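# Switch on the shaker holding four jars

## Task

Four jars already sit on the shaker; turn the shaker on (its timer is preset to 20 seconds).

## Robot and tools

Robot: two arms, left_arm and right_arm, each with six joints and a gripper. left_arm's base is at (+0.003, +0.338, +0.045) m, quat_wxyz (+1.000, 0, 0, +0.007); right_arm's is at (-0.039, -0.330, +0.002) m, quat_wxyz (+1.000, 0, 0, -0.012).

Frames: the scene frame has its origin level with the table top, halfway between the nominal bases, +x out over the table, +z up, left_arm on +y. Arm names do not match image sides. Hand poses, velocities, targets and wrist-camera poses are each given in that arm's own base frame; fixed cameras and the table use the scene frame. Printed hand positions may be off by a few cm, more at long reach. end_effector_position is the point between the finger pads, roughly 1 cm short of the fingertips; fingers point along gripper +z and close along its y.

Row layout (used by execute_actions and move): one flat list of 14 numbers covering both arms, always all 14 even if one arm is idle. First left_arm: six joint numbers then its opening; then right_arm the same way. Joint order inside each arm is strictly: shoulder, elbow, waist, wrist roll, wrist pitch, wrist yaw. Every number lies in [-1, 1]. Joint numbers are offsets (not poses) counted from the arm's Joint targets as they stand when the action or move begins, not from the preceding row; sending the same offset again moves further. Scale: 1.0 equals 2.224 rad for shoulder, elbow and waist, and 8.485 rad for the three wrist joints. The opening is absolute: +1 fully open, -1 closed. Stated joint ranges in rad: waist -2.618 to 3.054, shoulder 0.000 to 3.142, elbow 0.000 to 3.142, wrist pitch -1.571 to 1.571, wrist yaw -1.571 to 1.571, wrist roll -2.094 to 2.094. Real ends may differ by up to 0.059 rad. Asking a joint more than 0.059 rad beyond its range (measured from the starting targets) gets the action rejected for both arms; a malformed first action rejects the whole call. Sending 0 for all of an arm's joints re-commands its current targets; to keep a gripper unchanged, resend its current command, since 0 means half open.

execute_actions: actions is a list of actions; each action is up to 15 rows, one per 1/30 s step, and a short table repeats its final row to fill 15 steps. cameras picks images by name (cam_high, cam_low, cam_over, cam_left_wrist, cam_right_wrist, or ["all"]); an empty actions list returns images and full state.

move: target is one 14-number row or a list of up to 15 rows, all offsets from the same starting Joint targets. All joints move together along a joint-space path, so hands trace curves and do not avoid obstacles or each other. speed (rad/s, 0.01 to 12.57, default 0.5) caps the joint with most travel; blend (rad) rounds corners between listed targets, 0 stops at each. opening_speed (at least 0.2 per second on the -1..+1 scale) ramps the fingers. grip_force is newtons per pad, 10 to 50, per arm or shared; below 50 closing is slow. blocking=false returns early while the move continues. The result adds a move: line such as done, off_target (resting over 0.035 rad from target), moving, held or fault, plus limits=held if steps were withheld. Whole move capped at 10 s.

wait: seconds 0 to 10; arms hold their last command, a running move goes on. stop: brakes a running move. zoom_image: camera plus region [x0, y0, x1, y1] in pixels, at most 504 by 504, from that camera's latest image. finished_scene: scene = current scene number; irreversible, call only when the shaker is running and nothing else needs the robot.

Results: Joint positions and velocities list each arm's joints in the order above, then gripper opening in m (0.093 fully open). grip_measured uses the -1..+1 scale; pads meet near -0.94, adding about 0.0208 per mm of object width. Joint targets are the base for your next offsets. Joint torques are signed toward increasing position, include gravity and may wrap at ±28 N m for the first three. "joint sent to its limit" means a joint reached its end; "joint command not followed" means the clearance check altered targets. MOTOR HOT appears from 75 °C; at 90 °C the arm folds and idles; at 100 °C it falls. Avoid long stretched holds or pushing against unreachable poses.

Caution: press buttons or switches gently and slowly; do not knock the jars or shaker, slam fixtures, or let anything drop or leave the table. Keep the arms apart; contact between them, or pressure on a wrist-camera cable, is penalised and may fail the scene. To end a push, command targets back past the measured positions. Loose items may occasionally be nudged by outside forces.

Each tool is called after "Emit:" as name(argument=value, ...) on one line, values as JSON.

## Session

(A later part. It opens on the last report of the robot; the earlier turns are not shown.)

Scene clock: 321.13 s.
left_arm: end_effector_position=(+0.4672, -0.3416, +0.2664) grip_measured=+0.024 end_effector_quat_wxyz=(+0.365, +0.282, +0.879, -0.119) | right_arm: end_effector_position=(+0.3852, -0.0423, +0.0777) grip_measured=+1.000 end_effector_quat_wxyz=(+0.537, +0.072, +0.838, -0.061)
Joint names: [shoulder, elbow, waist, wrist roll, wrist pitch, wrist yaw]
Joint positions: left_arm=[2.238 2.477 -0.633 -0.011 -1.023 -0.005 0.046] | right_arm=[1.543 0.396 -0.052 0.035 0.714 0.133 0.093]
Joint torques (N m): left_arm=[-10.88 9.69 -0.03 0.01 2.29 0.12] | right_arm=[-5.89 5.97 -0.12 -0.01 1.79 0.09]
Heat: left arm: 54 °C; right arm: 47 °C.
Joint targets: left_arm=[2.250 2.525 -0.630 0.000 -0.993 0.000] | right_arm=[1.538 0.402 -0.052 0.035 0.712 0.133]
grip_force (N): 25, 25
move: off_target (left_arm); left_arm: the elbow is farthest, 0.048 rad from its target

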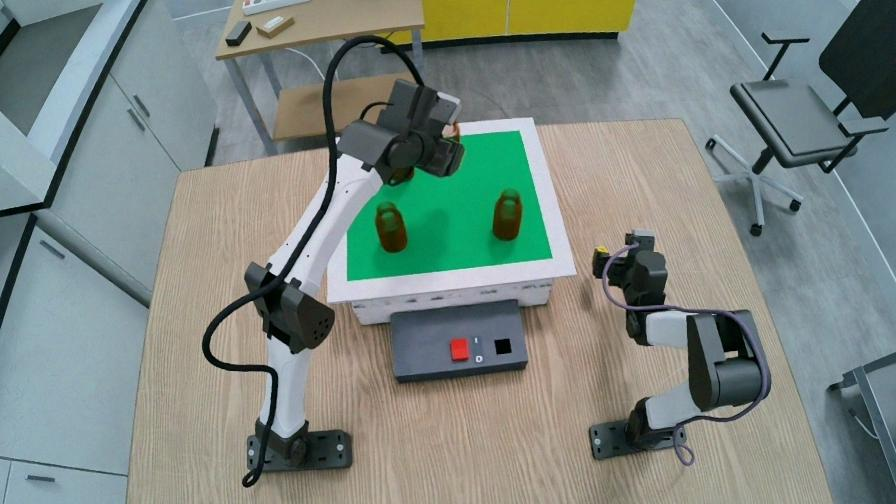

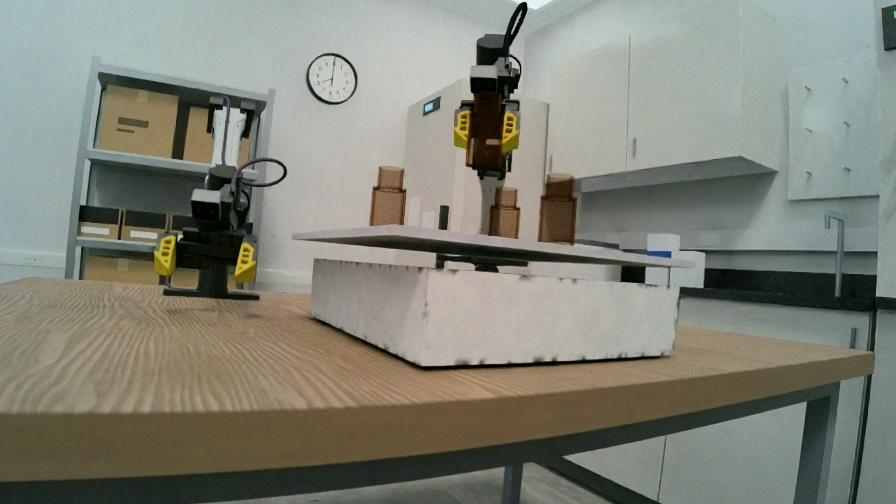

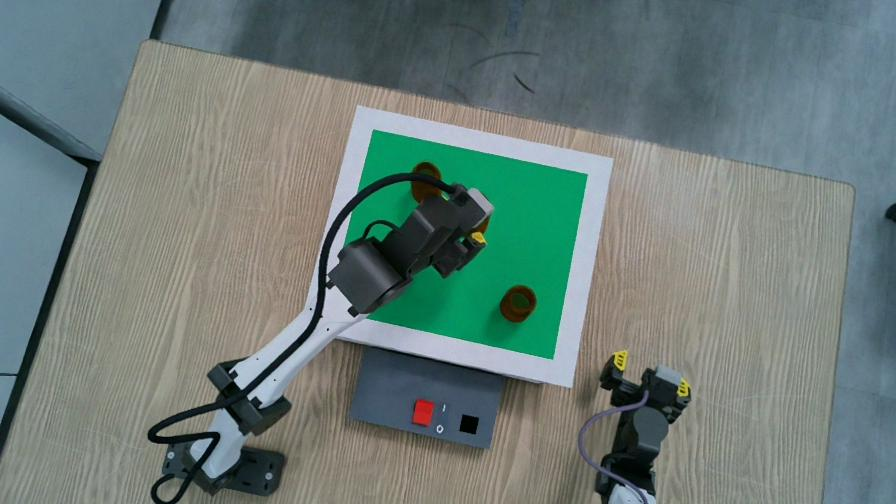

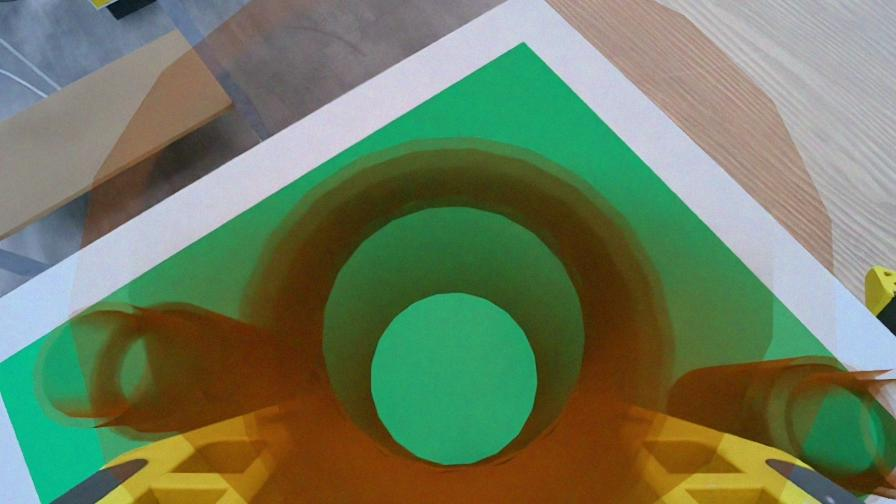

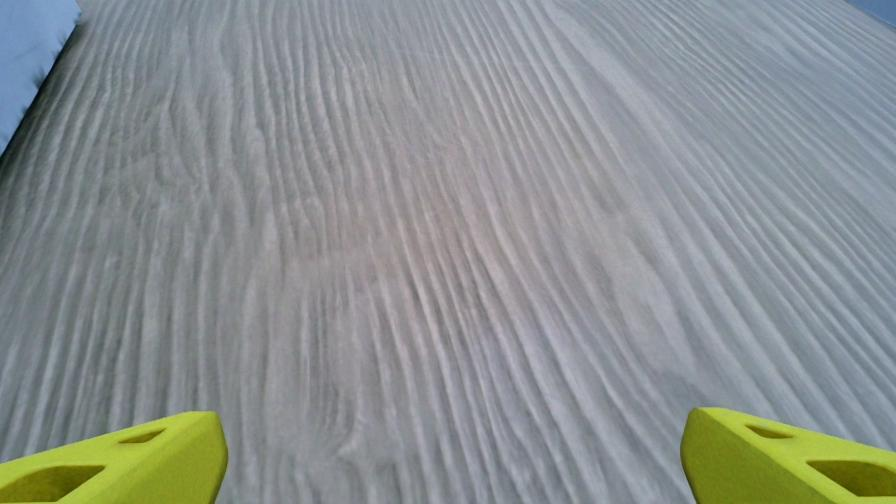

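Emit:
move(target=[[0,0,-0.0225,0,0,0,-0.25,0,0,0,0,0,0,1],[-0.0674,-0.3192,-0.0225,0,0.0622,0,-0.25,0,0,0,0,0,0,1]], speed=[0.3,0.2], cameras=["all"])

Emit:
zoom_image(camera="cam_low", region=[400, 130, 600, 270])

Scene clock: 346.47 s.
left_arm: end_effector_position=(+0.4547, -0.3677, +0.1472) grip_measured=+0.024 end_effector_quat_wxyz=(+0.359, +0.303, +0.873, -0.127) | right_arm: end_effector_position=(+0.3852, -0.0423, +0.0777) grip_measured=+1.000 end_effector_quat_wxyz=(+0.537, +0.072, +0.838, -0.061)
Joint names: [shoulder, elbow, waist, wrist roll, wrist pitch, wrist yaw]
Joint positions: left_arm=[2.14 1.835 -0.681 -0.011 -0.484 -0.004 0.046] | right_arm=[1.543 0.396 -0.052 0.035 0.714 0.133 0.093]
Joint torques (N m): left_arm=[-14.94 5.01 -0.25 -0.01 2.15 0.11] | right_arm=[-5.91 6 -0.12 -0.01 1.79 0.09]
Heat: left arm: 57 °C; right arm: 47 °C.
Joint targets: left_arm=[2.100 1.815 -0.680 0.000 -0.465 0.000] | right_arm=[1.538 0.402 -0.052 0.035 0.712 0.133]
grip_force (N): 25, 25
move: off_target (left_arm); left_arm: the shoulder is farthest, 0.040 rad from its target

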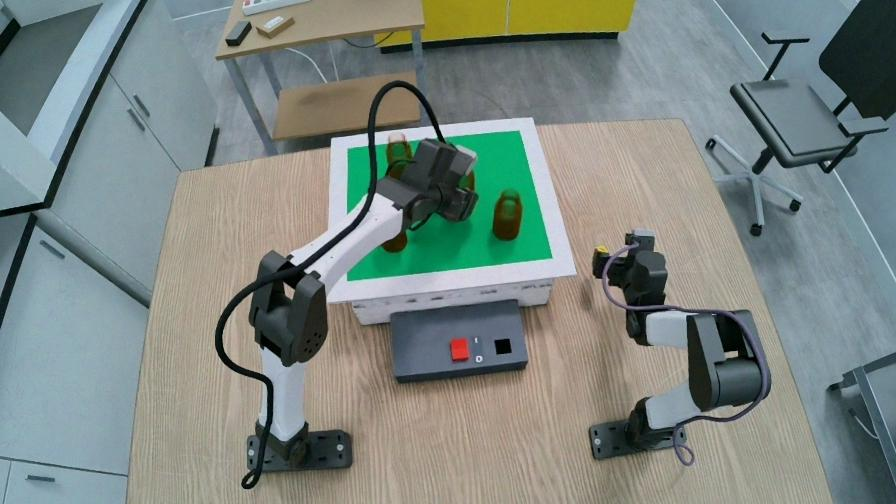

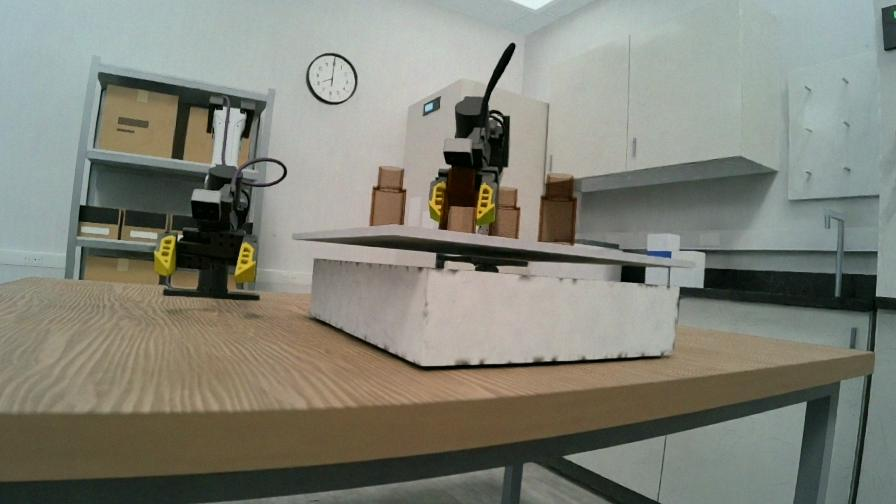

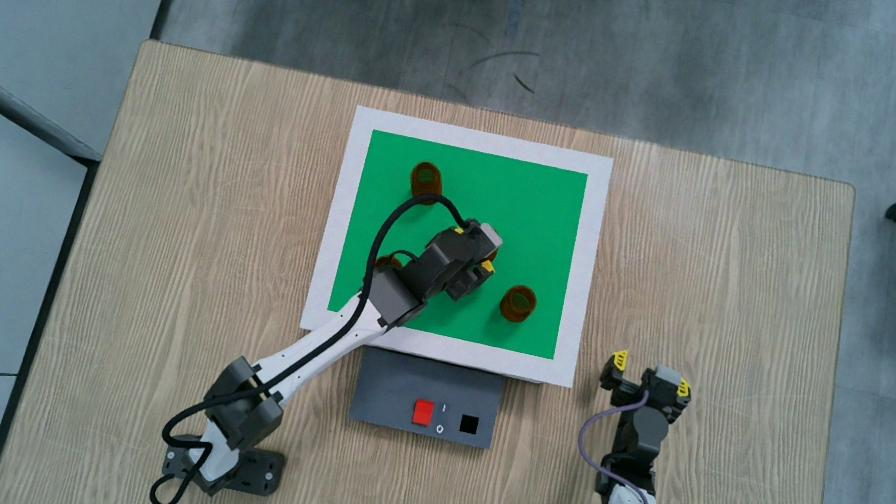

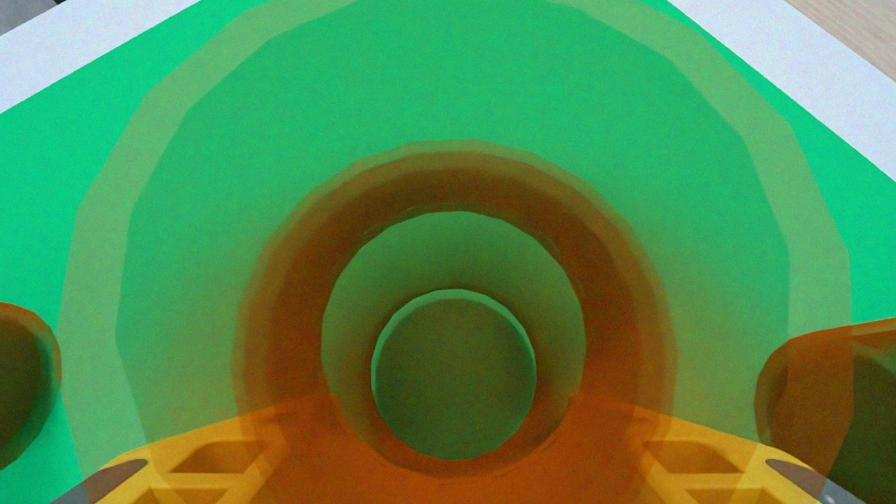

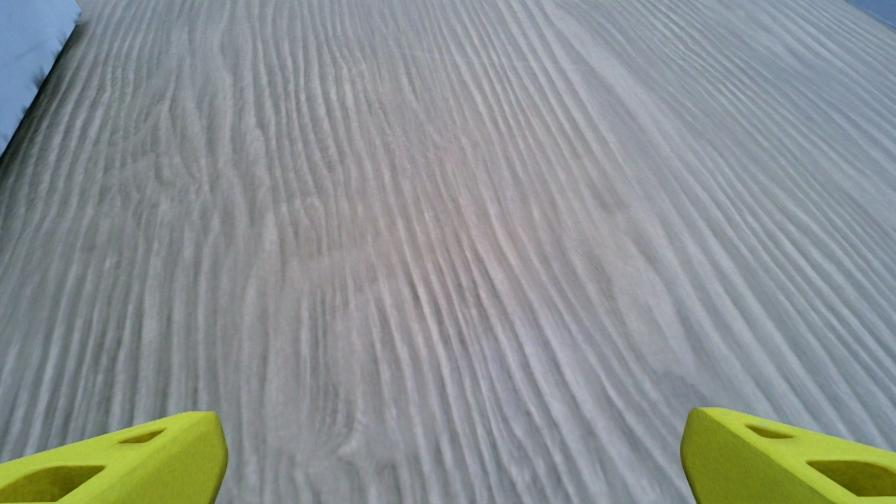

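Scaled by 2.520 from the camera's 896x504 image, which has a finer 1280x720 frame.

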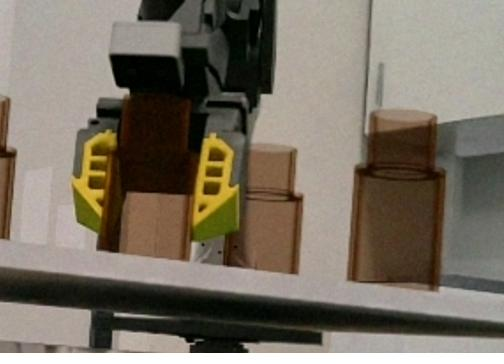

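Emit:
move(target=[-0.0081,-0.0274,0,0,0.009,0,-0.25,0,0,0,0,0,0,1], speed=0.06, cameras=["cam_low","cam_left_wrist"])

Emit:
zoom_image(camera="cam_low", region=[400, 130, 600, 270])

Scene clock: 360.03 s.
left_arm: end_effector_position=(+0.4545, -0.3675, +0.1464) grip_measured=+0.024 end_effector_quat_wxyz=(+0.373, +0.301, +0.867, -0.132) | right_arm: end_effector_position=(+0.3852, -0.0423, +0.0777) grip_measured=+1.000 end_effector_quat_wxyz=(+0.537, +0.072, +0.838, -0.061)
Joint names: [shoulder, elbow, waist, wrist roll, wrist pitch, wrist yaw]
Joint positions: left_arm=[2.118 1.774 -0.681 -0.011 -0.413 -0.004 0.046] | right_arm=[1.543 0.396 -0.052 0.035 0.714 0.133 0.093]
Joint torques (N m): left_arm=[-14.43 4.9 -0.24 0.01 2.24 0.11] | right_arm=[-5.87 5.98 -0.1 -0.02 1.79 0.09]
Heat: left arm: 62 °C; right arm: 48 °C.
Joint targets: left_arm=[2.082 1.754 -0.680 0.000 -0.389 0.000] | right_arm=[1.538 0.402 -0.052 0.035 0.712 0.133]
grip_force (N): 25, 25
move: off_target (left_arm); left_arm: the shoulder is farthest, 0.036 rad from its target
Images, in order (width x height): cam_low 896x504, cam_left_wrist 896x504.

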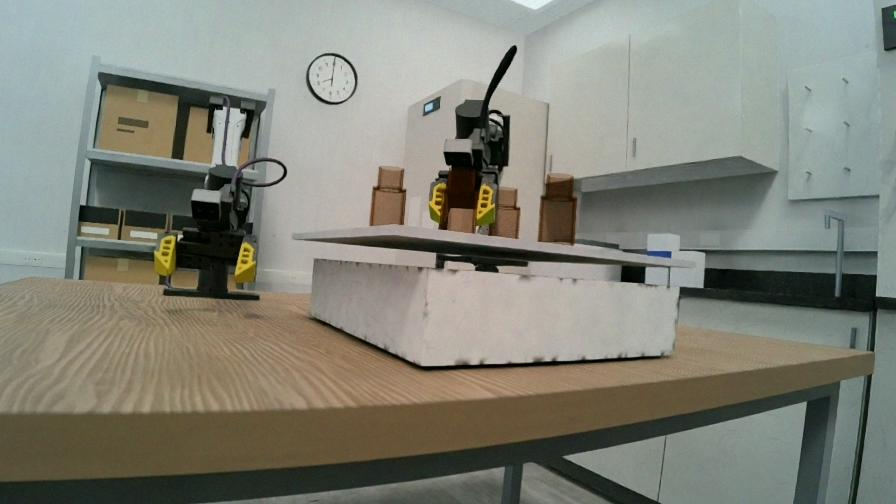

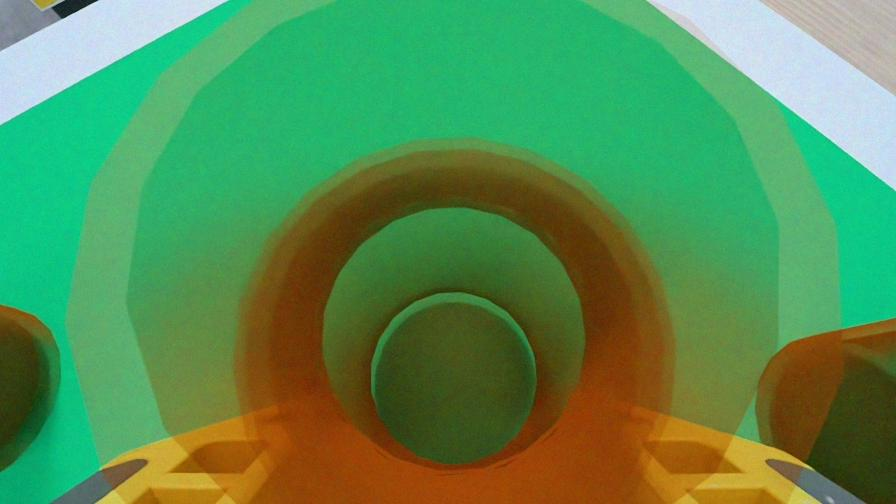

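Scaled by 2.520 from the camera's 896x504 image, which has a finer 1280x720 frame.

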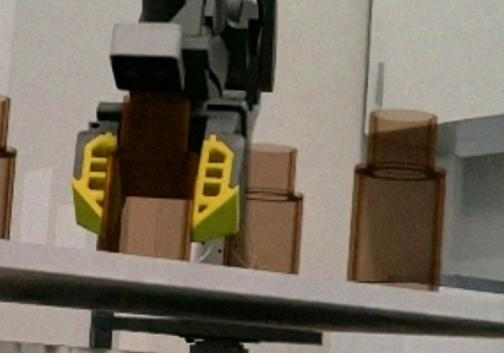

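Emit:
move(target=[0,-0.0054,0,0,0.00142,0,-0.25,0,0,0,0,0,0,1], speed=0.06)

Emit:
move(target=[0,-0.0054,0,0,0.00142,0,-0.25,0,0,0,0,0,0,1], speed=0.06)

Scene clock: 374.63 s.
left_arm: end_effector_position=(+0.4544, -0.3674, +0.1464) grip_measured=+0.024 end_effector_quat_wxyz=(+0.376, +0.301, +0.866, -0.133) | right_arm: end_effector_position=(+0.3852, -0.0423, +0.0777) grip_measured=+1.000 end_effector_quat_wxyz=(+0.537, +0.072, +0.838, -0.061)
Joint names: [shoulder, elbow, waist, wrist roll, wrist pitch, wrist yaw]
Joint positions: left_arm=[2.114 1.763 -0.681 -0.011 -0.399 -0.004 0.046] | right_arm=[1.543 0.396 -0.052 0.035 0.714 0.133 0.093]
Joint torques (N m): left_arm=[-14.05 4.98 -0.24 0.02 2.25 0.11] | right_arm=[-5.9 6.01 -0.13 -0.01 1.79 0.08]
Heat: left arm: 68 °C; right arm: 48 °C.
Joint targets: left_arm=[2.082 1.742 -0.680 0.000 -0.377 0.000] | right_arm=[1.538 0.402 -0.052 0.035 0.712 0.133]
grip_force (N): 25, 25
move: done

Scene clock: 375.33 s.
left_arm: end_effector_position=(+0.4544, -0.3674, +0.1462) grip_measured=+0.024 end_effector_quat_wxyz=(+0.379, +0.300, +0.865, -0.134) | right_arm: end_effector_position=(+0.3852, -0.0423, +0.0777) grip_measured=+1.000 end_effector_quat_wxyz=(+0.537, +0.072, +0.838, -0.061)
Joint names: [shoulder, elbow, waist, wrist roll, wrist pitch, wrist yaw]
Joint positions: left_arm=[2.11 1.752 -0.681 -0.011 -0.386 -0.004 0.046] | right_arm=[1.543 0.396 -0.052 0.035 0.714 0.133 0.093]
Joint torques (N m): left_arm=[-13.75 4.89 -0.25 0 2.21 0.1] | right_arm=[-5.93 6.01 -0.14 -0.02 1.78 0.08]
Heat: left arm: 68 °C; right arm: 48 °C.
Joint targets: left_arm=[2.082 1.730 -0.680 0.000 -0.365 0.000] | right_arm=[1.538 0.402 -0.052 0.035 0.712 0.133]
grip_force (N): 25, 25
move: done

Emit:
move(target=[0,0,0,0,0,0,0.6,0,0,0,0,0,0,1], opening_speed=0.5, cameras=["cam_left_wrist","cam_low"])

Scene clock: 386.50 s.
left_arm: end_effector_position=(+0.4534, -0.3666, +0.1430) grip_measured=+0.599 end_effector_quat_wxyz=(+0.376, +0.301, +0.866, -0.133) | right_arm: end_effector_position=(+0.3852, -0.0423, +0.0777) grip_measured=+1.000 end_effector_quat_wxyz=(+0.537, +0.072, +0.838, -0.061)
Joint names: [shoulder, elbow, waist, wrist roll, wrist pitch, wrist yaw]
Joint positions: left_arm=[2.11 1.743 -0.681 -0.011 -0.383 -0.004 0.074] | right_arm=[1.543 0.396 -0.052 0.035 0.714 0.133 0.093]
Joint torques (N m): left_arm=[-13.74 5.49 -0.24 -0.01 2.18 0.11] | right_arm=[-5.9 5.96 -0.13 -0.02 1.78 0.09]
Heat: left arm: 65 °C; right arm: 48 °C.
Joint targets: left_arm=[2.082 1.730 -0.680 0.000 -0.365 0.000] | right_arm=[1.538 0.402 -0.052 0.035 0.712 0.133]
grip_force (N): 25, 25
move: done
Images, in order (width x height): cam_low 896x504, cam_left_wrist 896x504.

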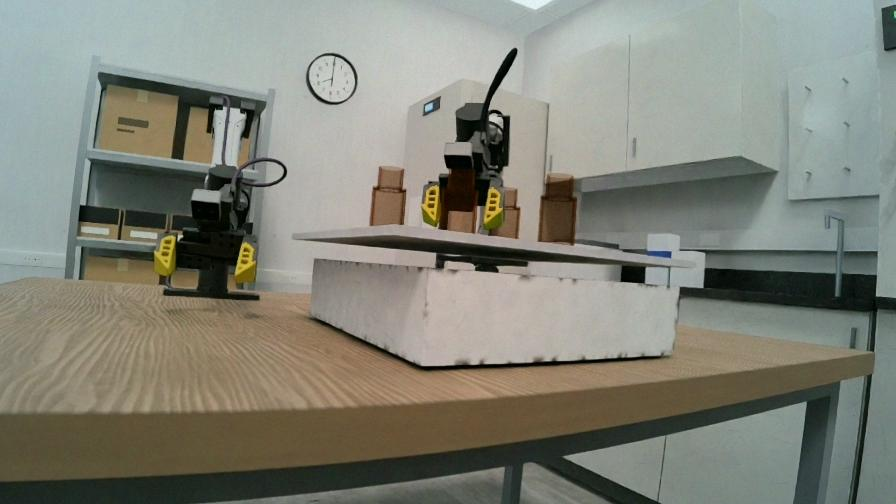

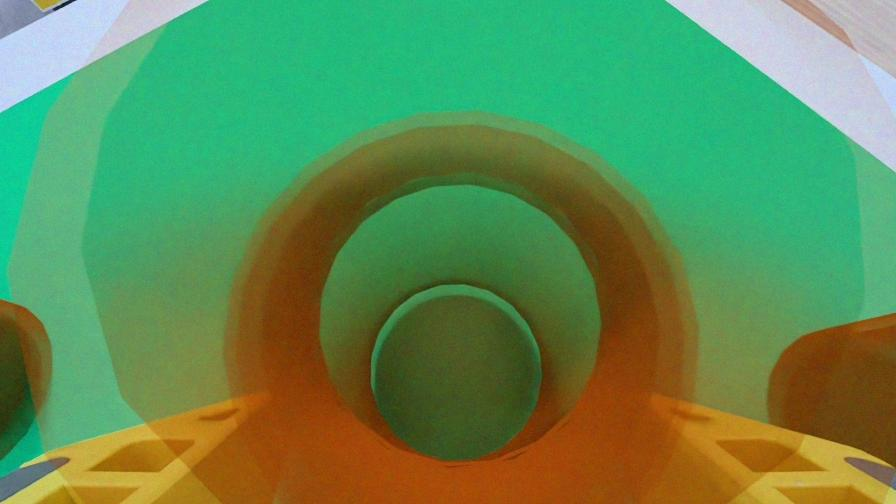

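Emit:
move(target=[[-0.1637,-0.0769,0,0,-0.0225,0,0.6,0,0,0,0,0,0,-1],[-0.2932,-0.0809,0,0,-0.0454,0,0.6,0,0,0,0,0,0,-1],[-0.2932,-0.0809,0.3147,0,-0.0454,0,0.6,0,0,0,0,0,0,-1],[-0.2451,-0.6165,0.3305,0,0.1377,0,0.6,0,0,0,0,0,0,-1]], speed=[0.2,0.6,0.8,0.8], blend=0.05, cameras=["all"])

Emit:
zoom_image(camera="cam_over", region=[290, 90, 630, 460])

Emit:
zoom_image(camera="cam_high", region=[370, 290, 550, 400])

Scene clock: 432.77 s.
left_arm: end_effector_position=(+0.3861, +0.0189, +0.0877) grip_measured=+0.599 end_effector_quat_wxyz=(+0.562, -0.025, +0.826, +0.011) | right_arm: end_effector_position=(+0.3852, -0.0423, +0.0777) grip_measured=-0.982 end_effector_quat_wxyz=(+0.537, +0.072, +0.838, -0.061)
Joint names: [shoulder, elbow, waist, wrist roll, wrist pitch, wrist yaw]
Joint positions: left_arm=[1.526 0.366 0.048 -0.01 0.783 -0.002 0.074] | right_arm=[1.543 0.396 -0.052 0.035 0.714 0.133 0]
Joint torques (N m): left_arm=[-4.08 4.15 0.39 0 2.57 0.07] | right_arm=[-5.87 6 -0.13 -0.02 1.78 0.09]
Heat: left arm: 64 °C; right arm: 48 °C.
Joint targets: left_arm=[1.537 0.359 0.055 0.000 0.804 0.000] | right_arm=[1.538 0.402 -0.052 0.035 0.712 0.133]
grip_force (N): 25, 25
move: done; blend cut to 0 rad at target 1

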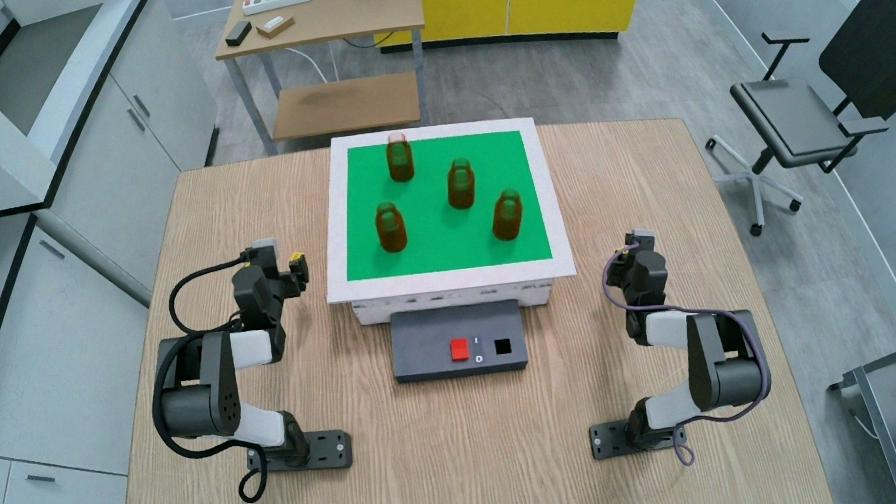

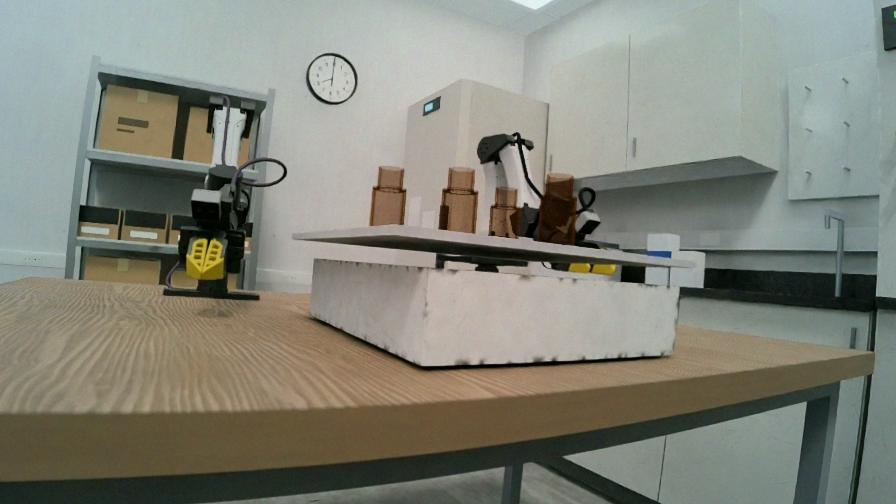

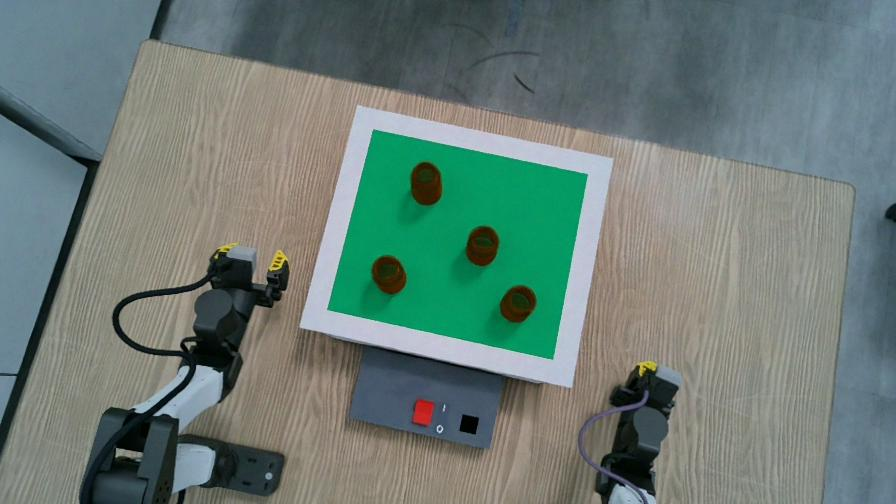

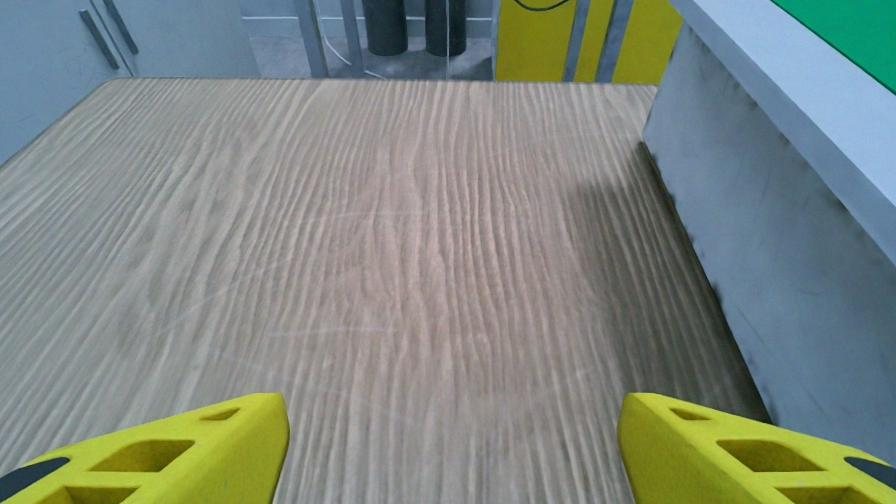

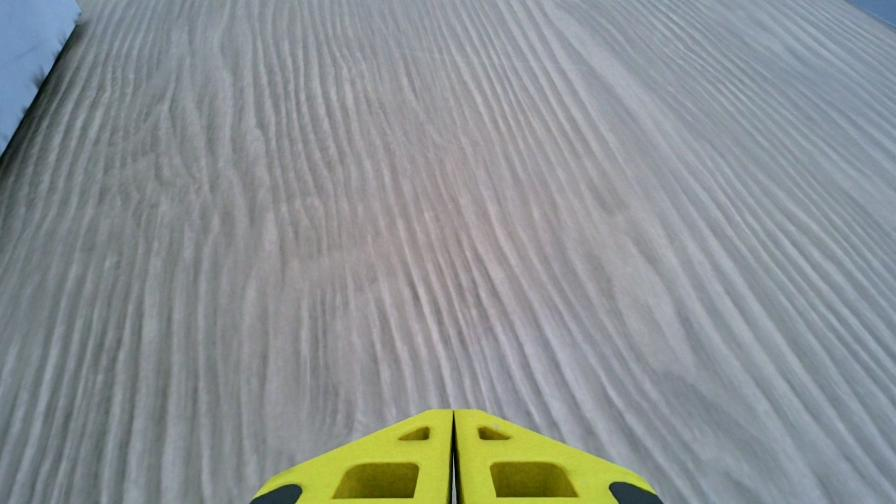

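Scaled by 1.362 from the camera's 896x504 image, which has a finer 1280x720 frame.

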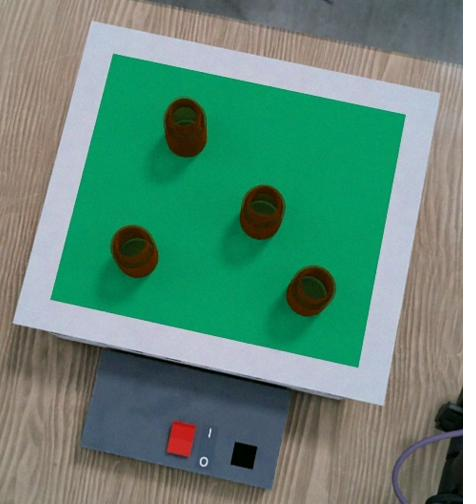

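Scaled by 2.800 from the camera's 896x504 image, which has a finer 1280x720 frame.

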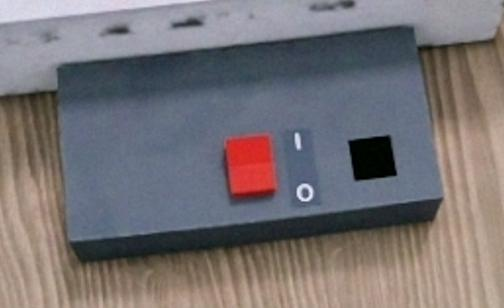

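Emit:
move(target=[[0,0,0,0,0,0,0.6,-0.0922,0.5335,0,-0.0041,-0.2201,-0.0157,-1],[0,0,0,0,0,0,0.6,-0.0922,0.5335,0.4622,-0.0041,-0.2201,-0.0157,-1],[0,0,0,0,0,0,0.6,-0.0474,0.311,0.4622,-0.0041,-0.15,-0.0157,-1]], speed=[1,0.8,0.4], blend=0.05, cameras=["all"])

Emit:
zoom_image(camera="cam_high", region=[370, 250, 610, 400])

Scene clock: 489.27 s.
left_arm: end_effector_position=(+0.3861, +0.0189, +0.0877) grip_measured=+0.599 end_effector_quat_wxyz=(+0.563, -0.025, +0.826, +0.011) | right_arm: end_effector_position=(+0.2170, +0.3158, +0.1650) grip_measured=-0.982 end_effector_quat_wxyz=(+0.292, -0.435, +0.838, +0.153)
Joint names: [shoulder, elbow, waist, wrist roll, wrist pitch, wrist yaw]
Joint positions: left_arm=[1.526 0.366 0.048 -0.01 0.784 -0.002 0.074] | right_arm=[1.421 1.101 0.971 0.012 -0.578 0.006 0]
Joint torques (N m): left_arm=[-4.03 4.22 0.35 0 2.56 0.07] | right_arm=[-4.85 6.52 0.29 -0.15 1.53 0]
Heat: left arm: 61 °C; right arm: 49 °C.
Joint targets: left_arm=[1.537 0.359 0.055 0.000 0.803 0.000] | right_arm=[1.433 1.094 0.976 0.000 -0.561 0.000]
grip_force (N): 25, 25
move: done

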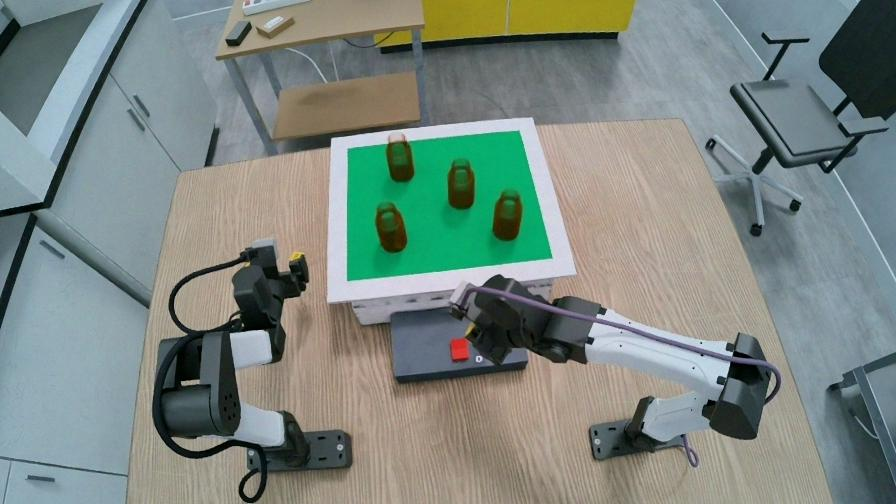

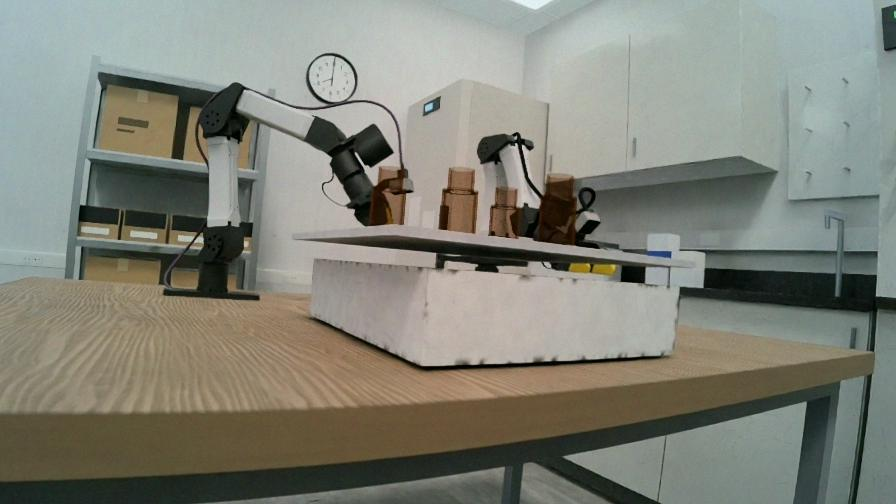

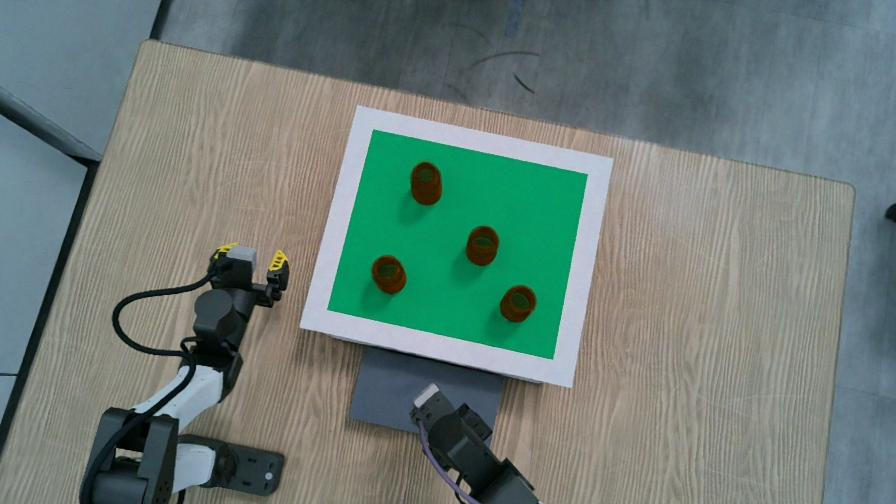

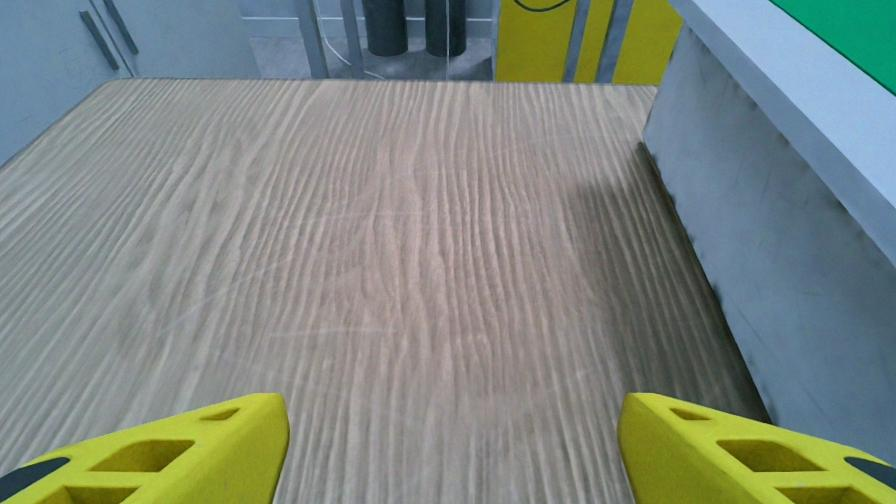

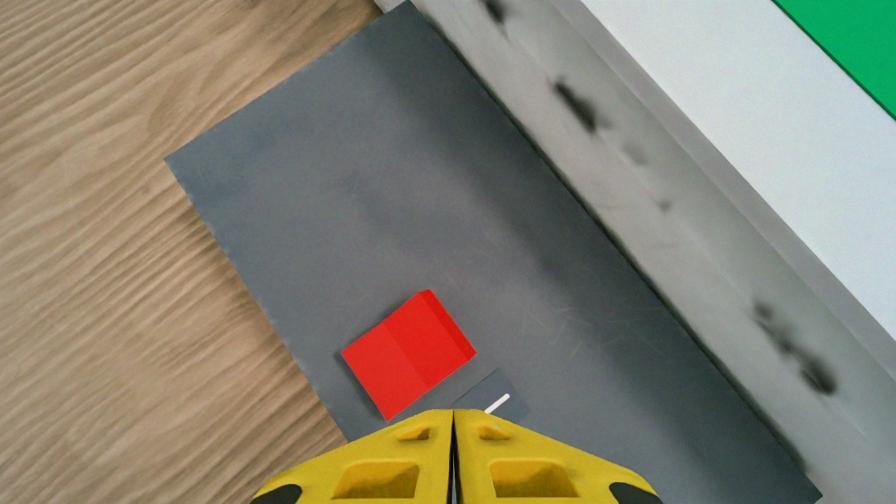

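Scaled by 2.100 from the camera's 896x504 image, which has a finer 1280x720 frame.

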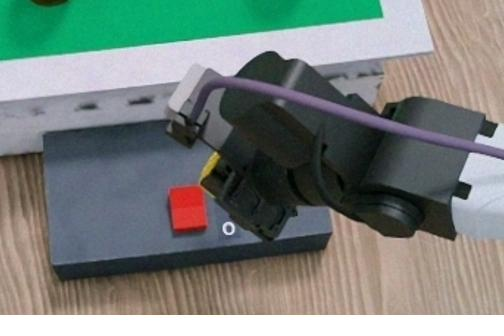

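Emit:
move(target=[0,0,0,0,0,0,0.6,0.0441,-0.0515,0.0117,0,0.0262,0,-1], speed=0.2, cameras=["cam_high","cam_right_wrist","cam_over"])

Emit:
zoom_image(camera="cam_high", region=[370, 270, 570, 400])

Scene clock: 512.10 s.
left_arm: end_effector_position=(+0.3862, +0.0189, +0.0878) grip_measured=+0.599 end_effector_quat_wxyz=(+0.563, -0.025, +0.826, +0.011) | right_arm: end_effector_position=(+0.2193, +0.3355, +0.1178) grip_measured=-0.982 end_effector_quat_wxyz=(+0.296, -0.443, +0.831, +0.159)
Joint names: [shoulder, elbow, waist, wrist roll, wrist pitch, wrist yaw]
Joint positions: left_arm=[1.526 0.366 0.048 -0.01 0.784 -0.002 0.074] | right_arm=[1.516 0.988 0.994 0.012 -0.358 0.006 0]
Joint torques (N m): left_arm=[-4.05 4.15 0.29 -0.01 2.57 0.09] | right_arm=[-5.33 6.2 0.54 -0.15 1.57 -0.01]
Heat: left arm: 62 °C; right arm: 49 °C.
Joint targets: left_arm=[1.537 0.359 0.055 0.000 0.804 0.000] | right_arm=[1.531 0.979 1.003 0.000 -0.338 0.000]
grip_force (N): 25, 25
move: done
Images, in order (width x height): cam_high 896x504, cam_over 896x504, cam_right_wrist 896x504.

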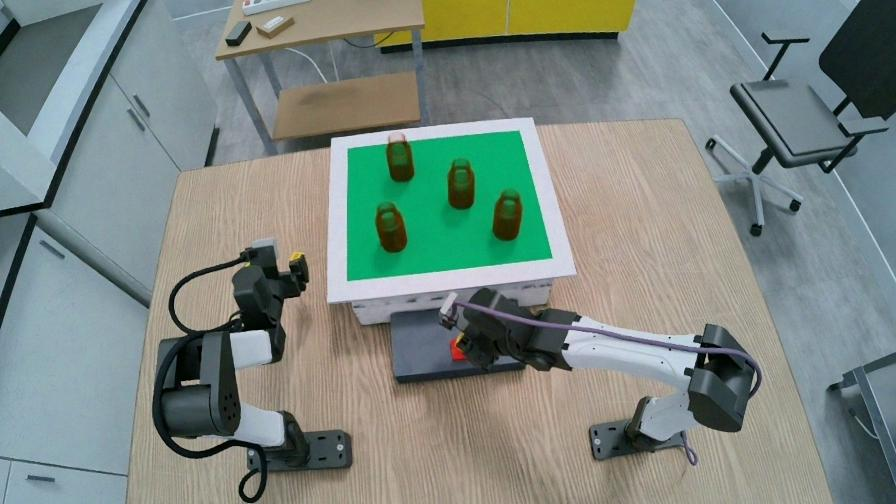

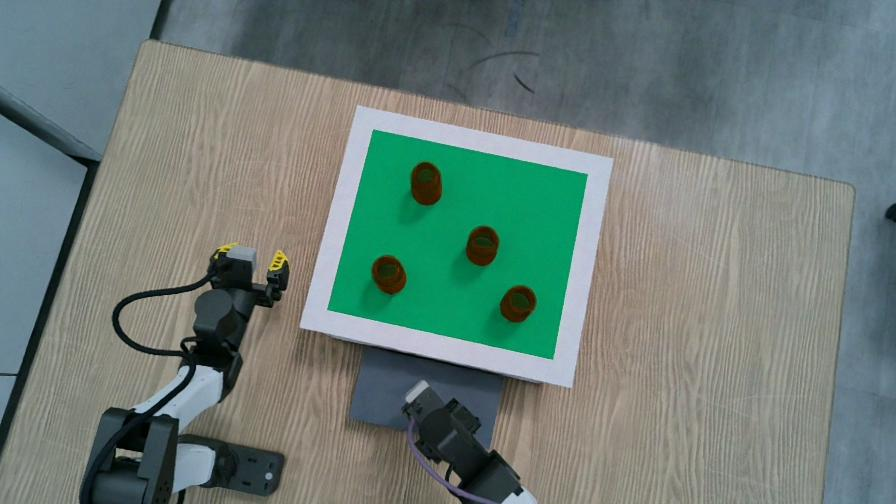

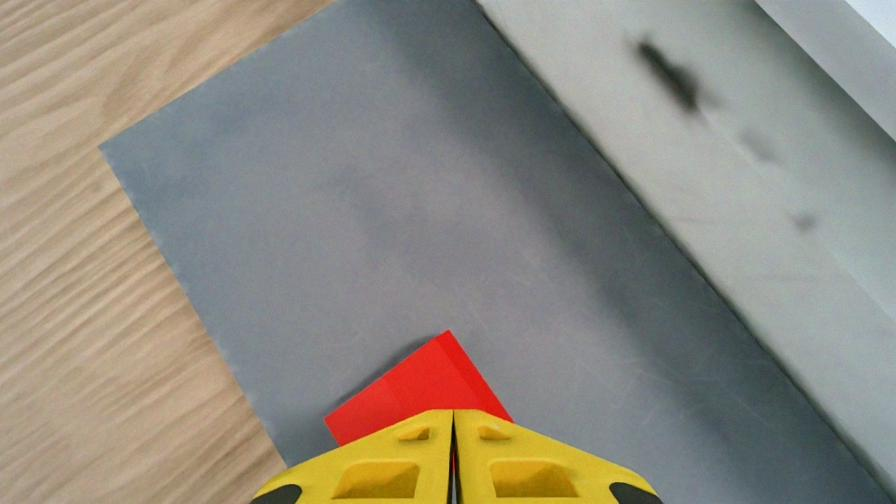

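Scaled by 2.520 from the camera's 896x504 image, which has a finer 1280x720 frame.

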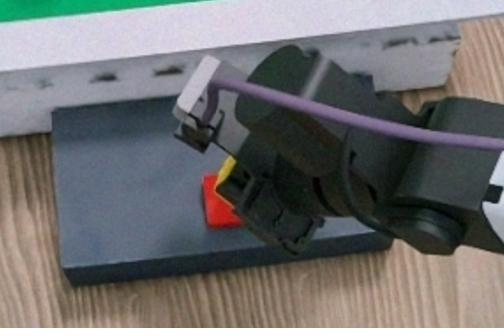

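Emit:
move(target=[0,0,0,0,0,0,0.6,0.0166,-0.0153,0,0,0.0068,0,-1], speed=0.1, cameras=["cam_high","cam_right_wrist"])

Emit:
zoom_image(camera="cam_high", region=[420, 300, 520, 380])

Scene clock: 546.07 s.
left_arm: end_effector_position=(+0.3862, +0.0189, +0.0878) grip_measured=+0.599 end_effector_quat_wxyz=(+0.563, -0.025, +0.826, +0.011) | right_arm: end_effector_position=(+0.2203, +0.3369, +0.0999) grip_measured=-0.982 end_effector_quat_wxyz=(+0.291, -0.444, +0.833, +0.157)
Joint names: [shoulder, elbow, waist, wrist roll, wrist pitch, wrist yaw]
Joint positions: left_arm=[1.526 0.366 0.048 -0.01 0.784 -0.002 0.074] | right_arm=[1.552 0.955 0.994 0.012 -0.3 0.006 0]
Joint torques (N m): left_arm=[-4.1 4.19 0.35 0 2.56 0.08] | right_arm=[-5.41 6.05 0.54 -0.15 1.59 -0.02]
Heat: left arm: 63 °C; right arm: 48 °C.
Joint targets: left_arm=[1.537 0.359 0.055 0.000 0.803 0.000] | right_arm=[1.568 0.946 1.003 0.000 -0.281 0.000]
grip_force (N): 25, 25
move: done
Images, in order (width x height): cam_high 896x504, cam_right_wrist 896x504.

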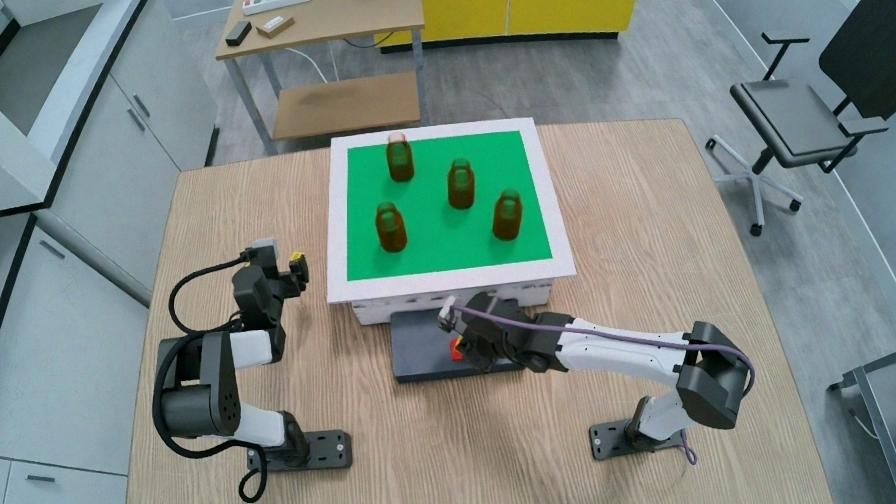

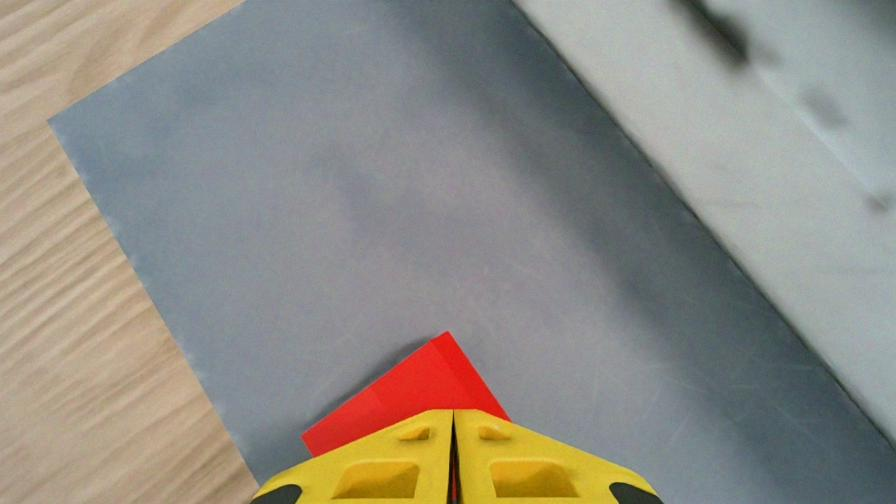

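Scaled by 5.040 from the camera's 896x504 image, which has a finer 1280x720 frame.

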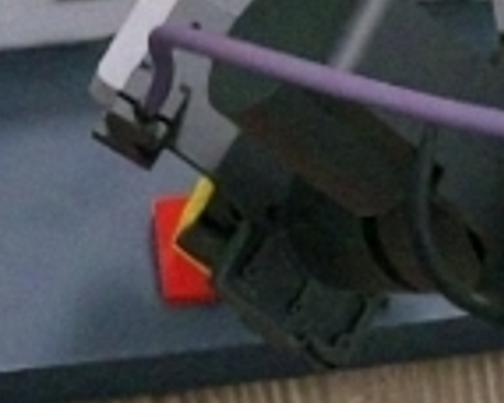

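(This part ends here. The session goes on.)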